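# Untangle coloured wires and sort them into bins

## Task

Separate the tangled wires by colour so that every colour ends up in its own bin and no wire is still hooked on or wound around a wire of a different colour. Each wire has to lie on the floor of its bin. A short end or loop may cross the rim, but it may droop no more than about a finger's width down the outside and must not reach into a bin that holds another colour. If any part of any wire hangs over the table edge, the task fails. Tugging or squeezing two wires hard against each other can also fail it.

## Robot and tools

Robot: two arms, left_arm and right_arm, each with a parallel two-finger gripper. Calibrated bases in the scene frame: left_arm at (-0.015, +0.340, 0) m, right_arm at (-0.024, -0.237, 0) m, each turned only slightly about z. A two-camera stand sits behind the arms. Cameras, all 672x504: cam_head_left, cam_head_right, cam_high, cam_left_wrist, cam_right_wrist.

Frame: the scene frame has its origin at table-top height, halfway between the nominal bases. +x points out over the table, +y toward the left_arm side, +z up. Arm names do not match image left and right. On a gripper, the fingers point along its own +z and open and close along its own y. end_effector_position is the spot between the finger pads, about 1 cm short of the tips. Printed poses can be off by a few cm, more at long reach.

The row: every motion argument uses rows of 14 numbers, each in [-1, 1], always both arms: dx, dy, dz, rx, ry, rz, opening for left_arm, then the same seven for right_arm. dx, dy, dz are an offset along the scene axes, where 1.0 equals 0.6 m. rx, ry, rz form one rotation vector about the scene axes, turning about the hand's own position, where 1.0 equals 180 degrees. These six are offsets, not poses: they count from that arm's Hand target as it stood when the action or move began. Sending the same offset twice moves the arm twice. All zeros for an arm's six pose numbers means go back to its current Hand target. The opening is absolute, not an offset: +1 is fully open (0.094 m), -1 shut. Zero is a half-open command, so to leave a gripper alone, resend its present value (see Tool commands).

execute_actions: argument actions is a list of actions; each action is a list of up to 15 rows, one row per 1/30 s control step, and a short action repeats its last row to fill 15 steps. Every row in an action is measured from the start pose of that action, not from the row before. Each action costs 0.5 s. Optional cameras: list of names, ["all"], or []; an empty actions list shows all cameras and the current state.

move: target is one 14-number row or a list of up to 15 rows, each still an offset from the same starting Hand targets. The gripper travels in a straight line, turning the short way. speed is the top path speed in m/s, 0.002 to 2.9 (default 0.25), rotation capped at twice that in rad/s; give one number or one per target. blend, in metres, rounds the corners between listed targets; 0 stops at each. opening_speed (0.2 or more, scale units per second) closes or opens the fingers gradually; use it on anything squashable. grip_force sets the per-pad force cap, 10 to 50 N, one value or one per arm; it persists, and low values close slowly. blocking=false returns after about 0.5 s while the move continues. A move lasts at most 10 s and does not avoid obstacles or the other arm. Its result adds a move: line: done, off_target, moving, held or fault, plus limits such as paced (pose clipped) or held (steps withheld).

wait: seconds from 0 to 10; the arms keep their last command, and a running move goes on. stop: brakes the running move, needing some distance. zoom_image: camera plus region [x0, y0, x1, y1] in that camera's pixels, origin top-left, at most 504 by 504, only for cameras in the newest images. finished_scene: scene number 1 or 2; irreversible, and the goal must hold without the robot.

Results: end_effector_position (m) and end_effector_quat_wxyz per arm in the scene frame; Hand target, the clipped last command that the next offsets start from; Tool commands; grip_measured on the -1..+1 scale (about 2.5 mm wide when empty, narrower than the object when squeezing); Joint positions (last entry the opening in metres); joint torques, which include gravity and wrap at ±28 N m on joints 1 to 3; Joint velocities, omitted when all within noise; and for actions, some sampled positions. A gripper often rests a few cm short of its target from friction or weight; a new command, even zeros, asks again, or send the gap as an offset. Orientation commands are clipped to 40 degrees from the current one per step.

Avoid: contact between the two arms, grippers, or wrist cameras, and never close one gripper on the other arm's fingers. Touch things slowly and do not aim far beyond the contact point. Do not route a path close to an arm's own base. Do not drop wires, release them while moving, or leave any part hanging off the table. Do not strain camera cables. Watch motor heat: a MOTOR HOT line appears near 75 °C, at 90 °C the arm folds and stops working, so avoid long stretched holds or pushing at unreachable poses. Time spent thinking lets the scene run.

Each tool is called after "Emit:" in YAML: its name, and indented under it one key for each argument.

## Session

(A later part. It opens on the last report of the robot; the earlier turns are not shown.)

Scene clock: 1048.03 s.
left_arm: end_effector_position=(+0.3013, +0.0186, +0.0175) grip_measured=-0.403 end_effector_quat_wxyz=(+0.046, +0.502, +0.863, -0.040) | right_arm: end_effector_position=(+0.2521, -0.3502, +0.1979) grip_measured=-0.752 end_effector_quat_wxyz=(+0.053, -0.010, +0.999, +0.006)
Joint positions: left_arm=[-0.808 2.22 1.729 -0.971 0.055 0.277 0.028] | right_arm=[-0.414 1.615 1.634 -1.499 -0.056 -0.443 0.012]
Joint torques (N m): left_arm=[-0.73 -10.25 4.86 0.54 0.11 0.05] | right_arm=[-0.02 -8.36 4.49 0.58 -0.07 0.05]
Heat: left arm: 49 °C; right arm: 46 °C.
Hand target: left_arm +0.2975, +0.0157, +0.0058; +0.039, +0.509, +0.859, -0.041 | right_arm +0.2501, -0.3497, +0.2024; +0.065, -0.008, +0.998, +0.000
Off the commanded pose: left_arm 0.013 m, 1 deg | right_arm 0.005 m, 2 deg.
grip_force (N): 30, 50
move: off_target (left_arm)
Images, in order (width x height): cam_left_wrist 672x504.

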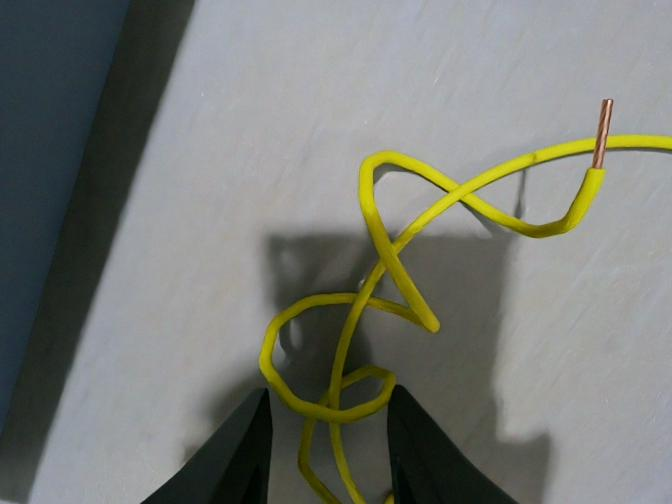

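Emit:
move:
  target:
    - [-0.002,-0.002,-0.014,0,0,0,-0.4,0,0,0,0,0,0,-0.75]
    - [-0.002,-0.002,-0.014,0,0,0,-0.98,0,0,0,0,0,0,-0.75]
  speed: 0.06
  opening_speed: 0.4
  cameras: ["cam_left_wrist"]

Emit:
zoom_image:
  camera: "cam_left_wrist"
  region: [220, 250, 460, 490]

Scene clock: 1059.87 s.
left_arm: end_effector_position=(+0.3007, +0.0158, +0.0105) grip_measured=-0.917 end_effector_quat_wxyz=(+0.049, +0.504, +0.861, -0.041) | right_arm: end_effector_position=(+0.2521, -0.3502, +0.1979) grip_measured=-0.752 end_effector_quat_wxyz=(+0.053, -0.010, +0.999, +0.006)
Joint positions: left_arm=[-0.813 2.228 1.713 -0.941 0.055 0.277 0.004] | right_arm=[-0.414 1.615 1.634 -1.499 -0.056 -0.443 0.012]
Joint torques (N m): left_arm=[-0.64 -10.13 4.72 0.57 0.09 0.03] | right_arm=[-0.01 -8.36 4.49 0.59 -0.06 0.05]
Heat: left arm: 47 °C; right arm: 46 °C.
Hand target: left_arm +0.2964, +0.0146, -0.0026; +0.039, +0.509, +0.859, -0.041 | right_arm +0.2501, -0.3497, +0.2024; +0.065, -0.008, +0.998, +0.000
Off the commanded pose: left_arm 0.014 m, 1 deg | right_arm 0.005 m, 2 deg.
grip_force (N): 30, 50
move: off_target (left_arm); target 2's new opening was sent with left_arm's hand 0.014 m and 1 deg from that target
Images, in order (width x height): cam_left_wrist 672x504.

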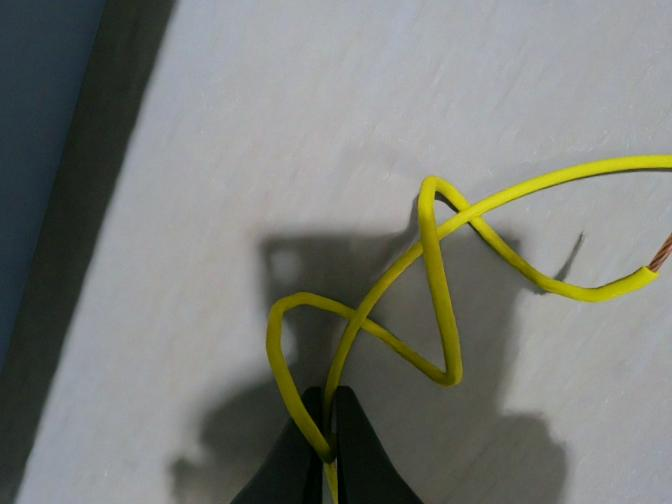

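Scaled by 2.100 from the camera's 672x504 image, which has a finer 960x720 frame.

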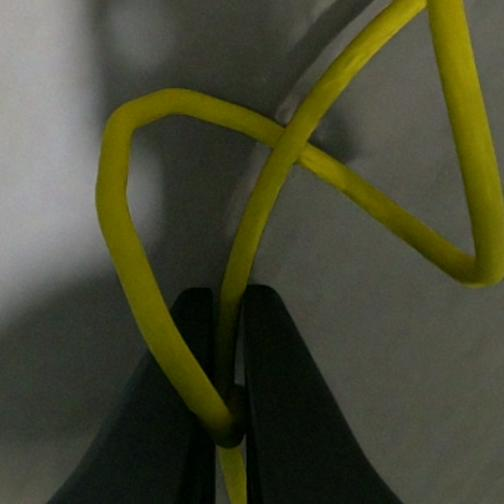

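Both held. Lift.

Emit:
move:
  target:
    - [0,0,0.1,0,0,0,-0.98,0,0,0,0,0,0,-0.75]
    - [-0.05,0.25,0.36,0,0,0,-0.98,0,0,0,0,0,0,-0.75]
  speed: 0.12
  blend: 0.02
  cameras: ["cam_left_wrist","cam_head_right","cam_high"]

Emit:
zoom_image:
  camera: "cam_head_right"
  region: [230, 190, 450, 410]

Scene clock: 1070.97 s.
left_arm: end_effector_position=(+0.2697, +0.1637, +0.2052) grip_measured=-0.921 end_effector_quat_wxyz=(+0.048, +0.505, +0.861, -0.035) | right_arm: end_effector_position=(+0.2521, -0.3502, +0.1979) grip_measured=-0.752 end_effector_quat_wxyz=(+0.053, -0.010, +0.999, +0.006)
Joint positions: left_arm=[-0.553 1.766 1.834 -1.544 0.072 0.54 0.004] | right_arm=[-0.414 1.615 1.634 -1.499 -0.056 -0.443 0.012]
Joint torques (N m): left_arm=[0.44 -8.65 6.39 0.14 0.17 0.08] | right_arm=[-0.01 -8.36 4.49 0.59 -0.06 0.05]
Heat: left arm: 48 °C; right arm: 46 °C.
Hand target: left_arm +0.2663, +0.1646, +0.2133; +0.039, +0.509, +0.859, -0.041 | right_arm +0.2501, -0.3497, +0.2024; +0.065, -0.008, +0.998, +0.000
Off the commanded pose: left_arm 0.009 m, 1 deg | right_arm 0.005 m, 2 deg.
joint sent to its limit (left arm) — joint 4 (wrist pitch), lower limit. The joint targets still meet the commanded pose.
grip_force (N): 30, 50
move: done
Images, in order (width x height): cam_head_right 672x504, cam_high 672x504, cam_left_wrist 672x504.

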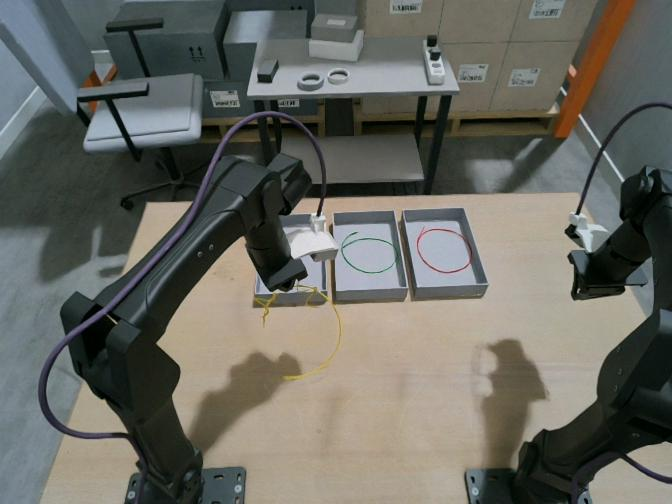

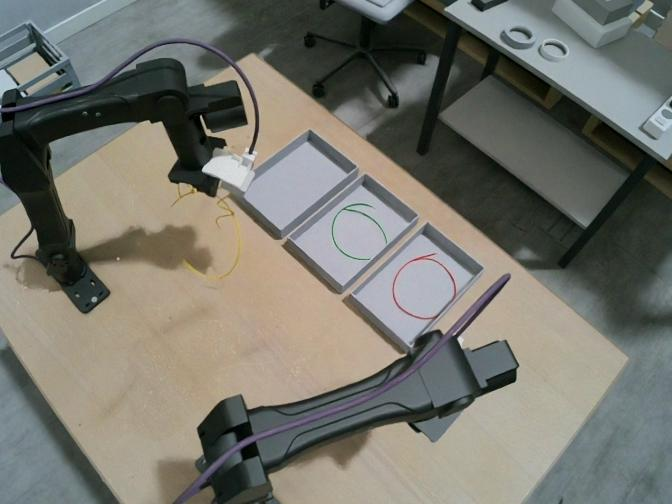

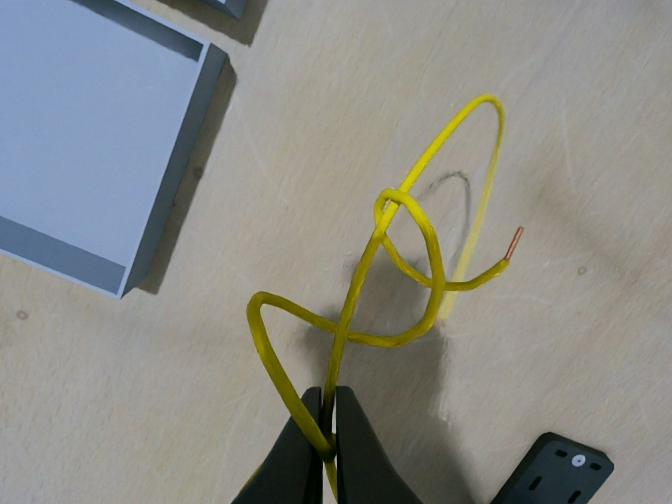

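Scaled by 2.291 from the camera's 672x504 image, which has a finer 960x720 frame.

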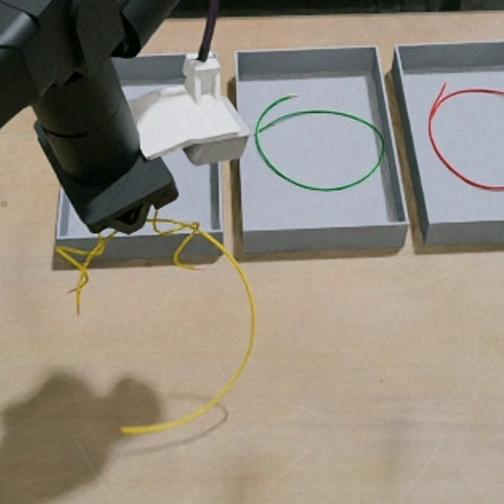

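Emit:
move:
  target:
    - [0.05,0.03,0.02,0,0,0.3,-0.98,0,0,0,0,0,0,-0.75]
    - [0.1,0.03,0.02,0,0,0.6,-0.98,0,0,0,0,0,0,-0.75]
    - [0.29,0.03,0.02,0,0,0.6,-0.98,0,0,0,0,0,0,-0.75]
  speed: 0.2
  blend: 0.03
  cameras: ["cam_left_wrist","cam_head_right","cam_high"]

Emit:
zoom_image:
  camera: "cam_high"
  region: [180, 100, 400, 300]

Scene clock: 1093.30 s.
left_arm: end_effector_position=(+0.4381, +0.1801, +0.2289) grip_measured=-0.921 end_effector_quat_wxyz=(+0.153, -0.388, +0.904, -0.094) | right_arm: end_effector_position=(+0.2521, -0.3502, +0.1979) grip_measured=-0.752 end_effector_quat_wxyz=(+0.053, -0.010, +0.999, +0.006)
Joint positions: left_arm=[-0.405 2.233 2.566 -1.551 -0.078 -1.168 0.004] | right_arm=[-0.414 1.615 1.634 -1.499 -0.056 -0.443 0.012]
Joint torques (N m): left_arm=[0.25 -10.21 6.56 0.71 -0.12 0] | right_arm=[-0.02 -8.35 4.49 0.58 -0.06 0.05]
Heat: left arm: 47 °C; right arm: 45 °C.
Hand target: left_arm +0.4404, +0.1825, +0.2254; +0.056, -0.395, +0.917, +0.007 | right_arm +0.2501, -0.3497, +0.2024; +0.065, -0.008, +0.998, +0.000
Off the commanded pose: left_arm 0.005 m, 16 deg | right_arm 0.005 m, 2 deg.
joint sent to its limit (left arm) — joint 4 (wrist pitch), lower limit. The joint targets are off in orientation, not in position.
grip_force (N): 30, 50
move: off_target (left_arm)
Images, in order (width x height): cam_head_right 672x504, cam_high 672x504, cam_left_wrist 672x504.

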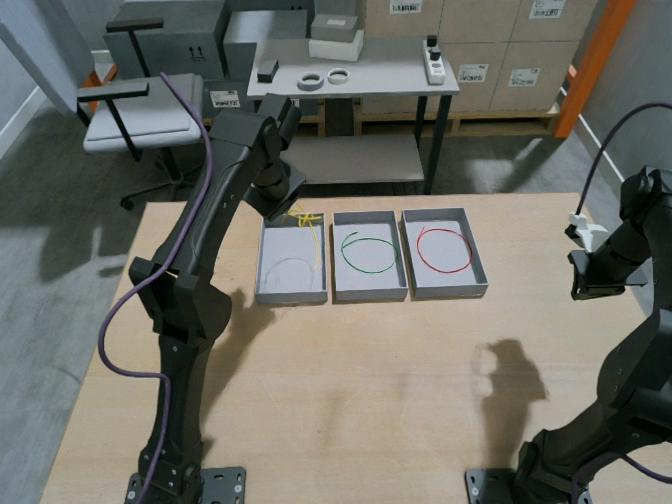

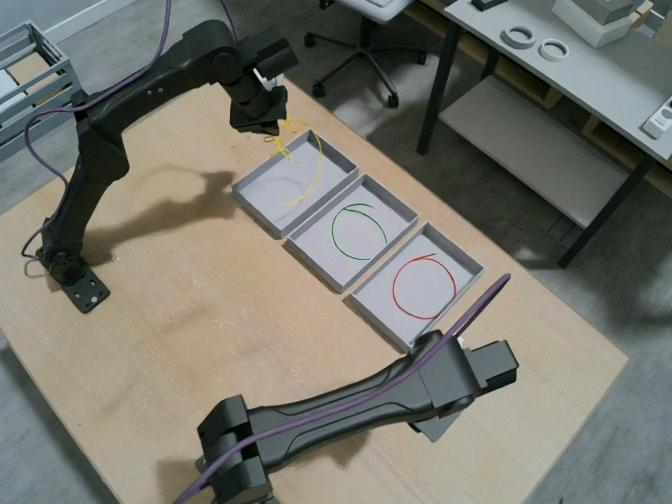

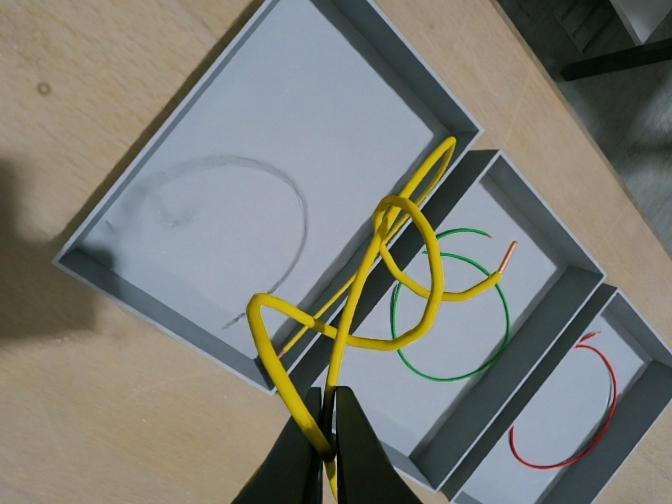

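Scaled by 2.291 from the camera's 672x504 image, which has a finer 960x720 frame.

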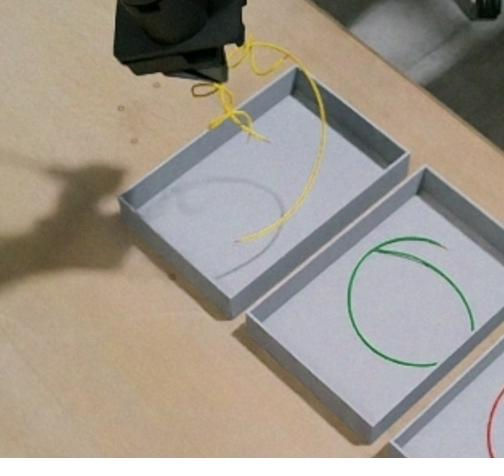

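Emit:
move:
  target:
    - [0.03,-0.0,-0.18,0,0,0,-0.98,0,0,0,0,0,0,-0.75]
  speed: 0.12
  cameras: ["cam_left_wrist","cam_head_right","cam_high"]

Emit:
zoom_image:
  camera: "cam_high"
  region: [180, 100, 400, 300]

Emit:
zoom_image:
  camera: "cam_head_right"
  region: [220, 170, 400, 320]

Scene clock: 1108.37 s.
left_arm: end_effector_position=(+0.4564, +0.1783, +0.1222) grip_measured=-0.921 end_effector_quat_wxyz=(+0.077, -0.394, +0.916, -0.020) | right_arm: end_effector_position=(+0.2521, -0.3502, +0.1979) grip_measured=-0.752 end_effector_quat_wxyz=(+0.053, -0.010, +0.999, +0.006)
Joint positions: left_arm=[-0.395 2.478 2.597 -1.551 -0.078 -1.167 0.004] | right_arm=[-0.414 1.615 1.634 -1.499 -0.056 -0.443 0.012]
Joint torques (N m): left_arm=[0.46 -11.59 6.72 0.32 -0.13 0.02] | right_arm=[-0.01 -8.36 4.48 0.59 -0.07 0.05]
Heat: left arm: 48 °C; right arm: 45 °C.
Hand target: left_arm +0.4584, +0.1826, +0.1174; +0.056, -0.395, +0.917, +0.007 | right_arm +0.2501, -0.3497, +0.2024; +0.065, -0.008, +0.998, +0.000
Off the commanded pose: left_arm 0.007 m, 4 deg | right_arm 0.005 m, 2 deg.
joint sent to its limit (left arm) — joint 4 (wrist pitch), lower limit. The joint targets are off in orientation, not in position.
grip_force (N): 30, 50
move: off_target (left_arm)
Images, in order (width x height): cam_head_right 672x504, cam_high 672x504, cam_left_wrist 672x504.

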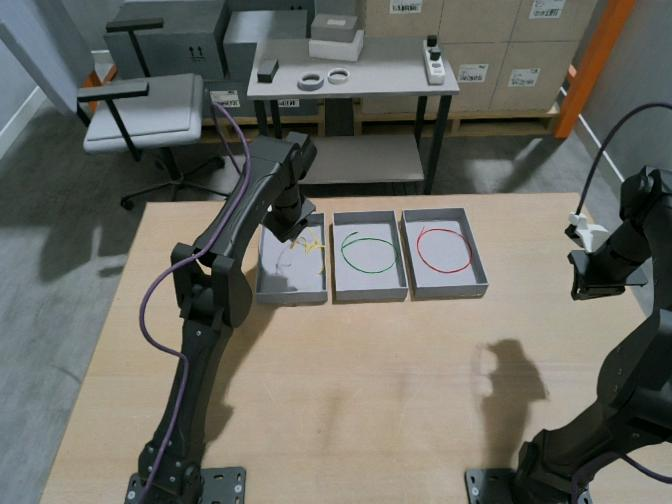

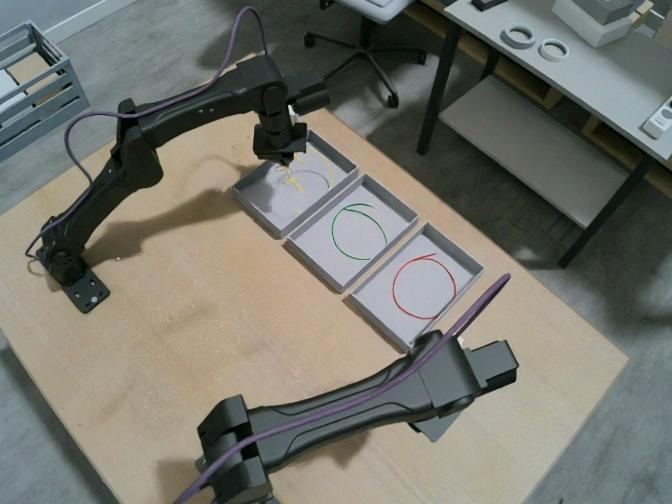

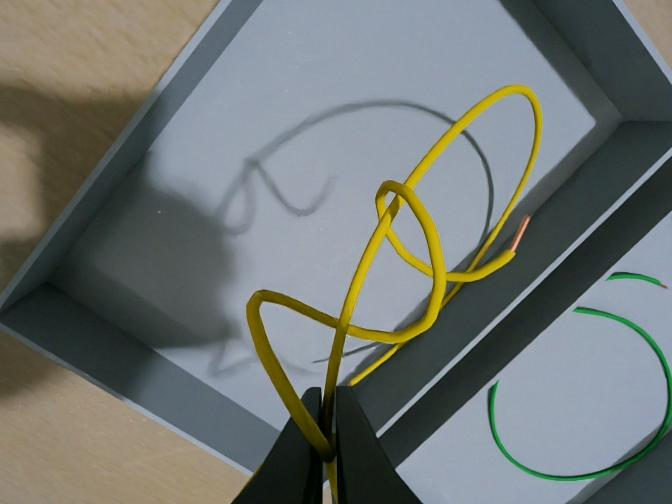

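Scaled by 2.291 from the camera's 672x504 image, which has a finer 960x720 frame.

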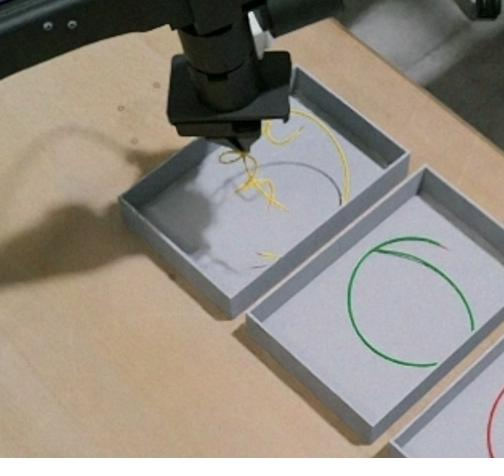

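Scaled by 2.800 from the camera's 672x504 image, which has a finer 960x720 frame.

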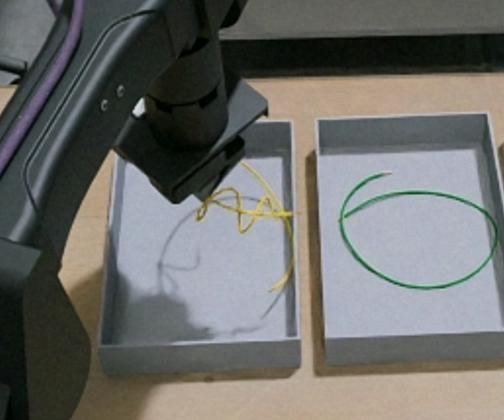

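Need slightly +y, then lower and release.

Emit:
move:
  target:
    - [0.0,0.03,0,0,0,0,-0.98,0,0,0,0,0,0,-0.75]
    - [0.0,0.035,-0.165,0,0,0,-0.98,0,0,0,0,0,0,-0.75]
  speed: 0.1
  blend: 0.01
  cameras: ["cam_left_wrist","cam_head_right","cam_high"]

Emit:
zoom_image:
  camera: "cam_high"
  region: [180, 100, 400, 300]

Emit:
zoom_image:
  camera: "cam_head_right"
  region: [220, 170, 400, 320]

Scene clock: 1118.53 s.
left_arm: end_effector_position=(+0.4531, +0.2016, +0.0112) grip_measured=-0.921 end_effector_quat_wxyz=(+0.042, -0.395, +0.917, +0.015) | right_arm: end_effector_position=(+0.2521, -0.3502, +0.1979) grip_measured=-0.752 end_effector_quat_wxyz=(+0.053, -0.010, +0.999, +0.006)
Joint positions: left_arm=[-0.353 2.469 2.141 -1.201 -0.078 -1.13 0.004] | right_arm=[-0.414 1.615 1.634 -1.499 -0.056 -0.443 0.012]
Joint torques (N m): left_arm=[0.47 -15.61 4.44 0.51 -0.06 0.07] | right_arm=[-0.01 -8.36 4.48 0.58 -0.07 0.05]
Heat: left arm: 48 °C; right arm: 45 °C.
Hand target: left_arm +0.4584, +0.2037, +0.0184; +0.056, -0.395, +0.917, +0.007 | right_arm +0.2501, -0.3497, +0.2024; +0.065, -0.008, +0.998, +0.000
Off the commanded pose: left_arm 0.009 m, 2 deg | right_arm 0.005 m, 2 deg.
grip_force (N): 30, 50
move: done
Images, in order (width x height): cam_head_right 672x504, cam_high 672x504, cam_left_wrist 672x504.

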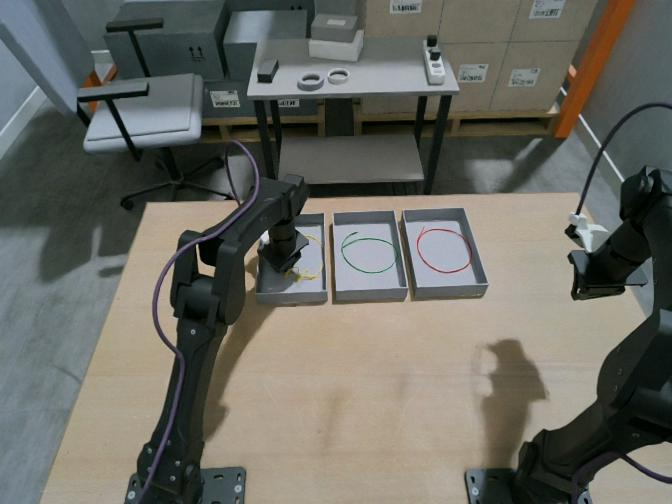

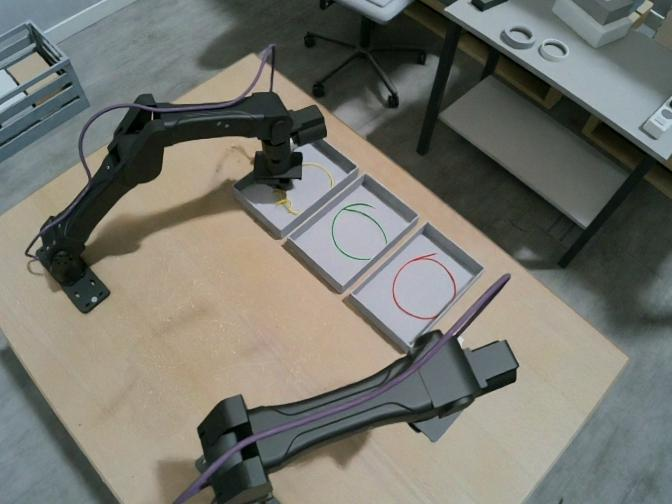

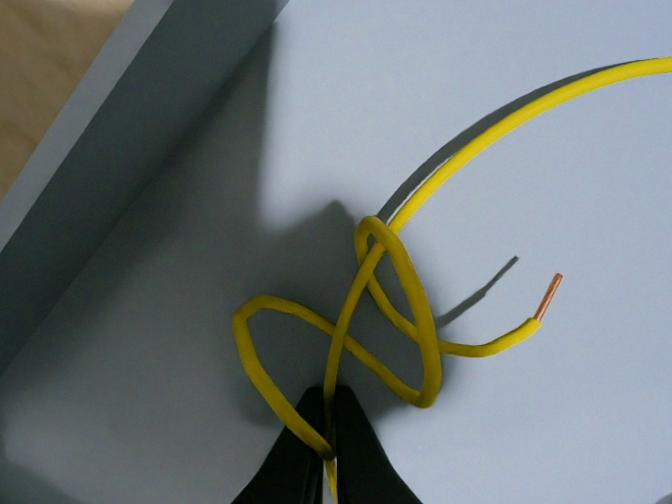

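Scaled by 2.291 from the camera's 672x504 image, which has a finer 960x720 frame.

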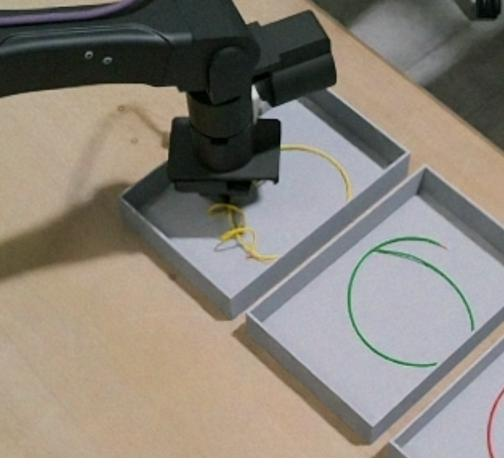

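Scaled by 2.800 from the camera's 672x504 image, which has a finer 960x720 frame.

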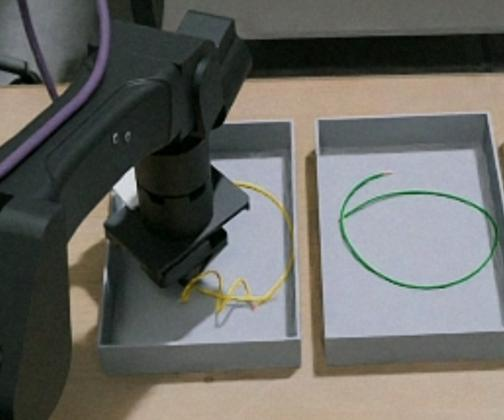

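Emit:
move:
  target:
    - [0,0,0,0,0,0,-0.7,0,0,0,0,0,0,-0.75]
    - [-0.03,0.01,0.3,0,0,0,-0.7,0,0,0,0,0,0,-0.75]
    - [-0.2,0.1,0.3,0,0,0,-0.7,0,0,0,0,0,0,-0.75]
  speed: 0.12
  opening_speed: 0.4
  cameras: ["cam_left_wrist","cam_head_right","cam_high"]

Emit:
zoom_image:
  camera: "cam_high"
  region: [180, 100, 400, 300]

Emit:
zoom_image:
  camera: "cam_head_right"
  region: [220, 170, 400, 320]

Scene clock: 1132.57 s.
left_arm: end_effector_position=(+0.3450, +0.2590, +0.1947) grip_measured=-0.703 end_effector_quat_wxyz=(+0.058, -0.396, +0.916, +0.003) | right_arm: end_effector_position=(+0.2521, -0.3502, +0.1979) grip_measured=-0.752 end_effector_quat_wxyz=(+0.053, -0.010, +0.999, +0.006)
Joint positions: left_arm=[-0.296 1.906 1.971 -1.549 -0.076 -1.073 0.014] | right_arm=[-0.414 1.615 1.634 -1.499 -0.056 -0.443 0.012]
Joint torques (N m): left_arm=[0.64 -10.81 4.56 0.19 -0.07 0.09] | right_arm=[-0.01 -8.35 4.49 0.58 -0.07 0.06]
Motor temperatures (°C): left_arm=[33 54 47 37 31 33 35] | right_arm=[31 45 42 35 34 32 35]
Heat: left arm: 54 °C; right arm: 45 °C.
Hand target: left_arm +0.3383, +0.2636, +0.1983; +0.056, -0.395, +0.917, +0.007 | right_arm +0.2501, -0.3497, +0.2024; +0.065, -0.008, +0.998, +0.000
Off the commanded pose: left_arm 0.009 m, 1 deg | right_arm 0.005 m, 2 deg.
joint sent to its limit (left arm) — joint 4 (wrist pitch), lower limit. The joint targets still meet the commanded pose.
grip_force (N): 30, 50
move: done
Images, in order (width x height): cam_head_right 672x504, cam_high 672x504, cam_left_wrist 672x504.

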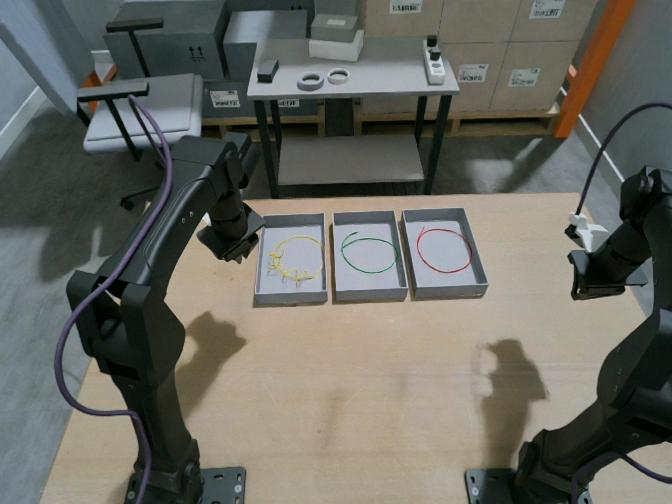

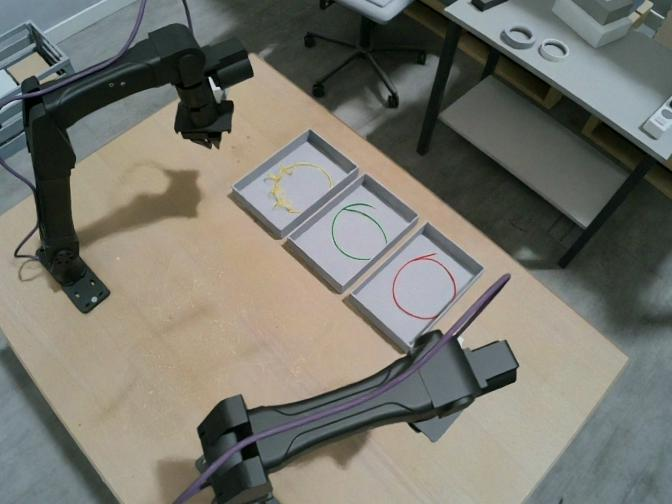

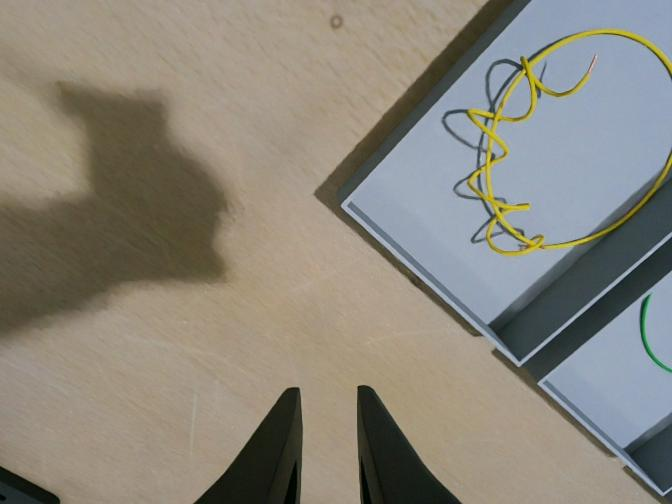

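Scaled by 2.291 from the camera's 672x504 image, which has a finer 960x720 frame.

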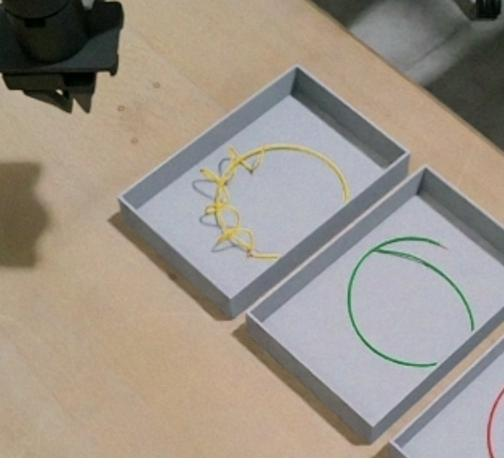

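Scaled by 2.800 from the camera's 672x504 image, which has a finer 960x720 frame.

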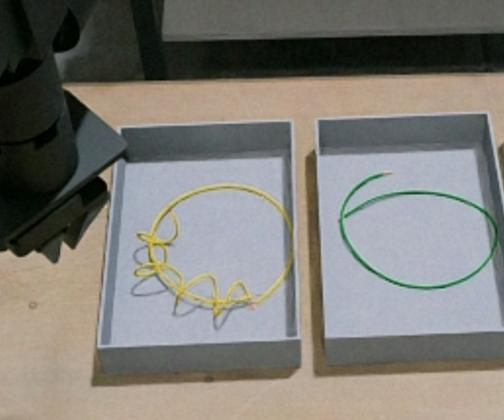

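All sorted.

Emit:
finished_scene:
  scene: 2

The scene is finished: the task was done.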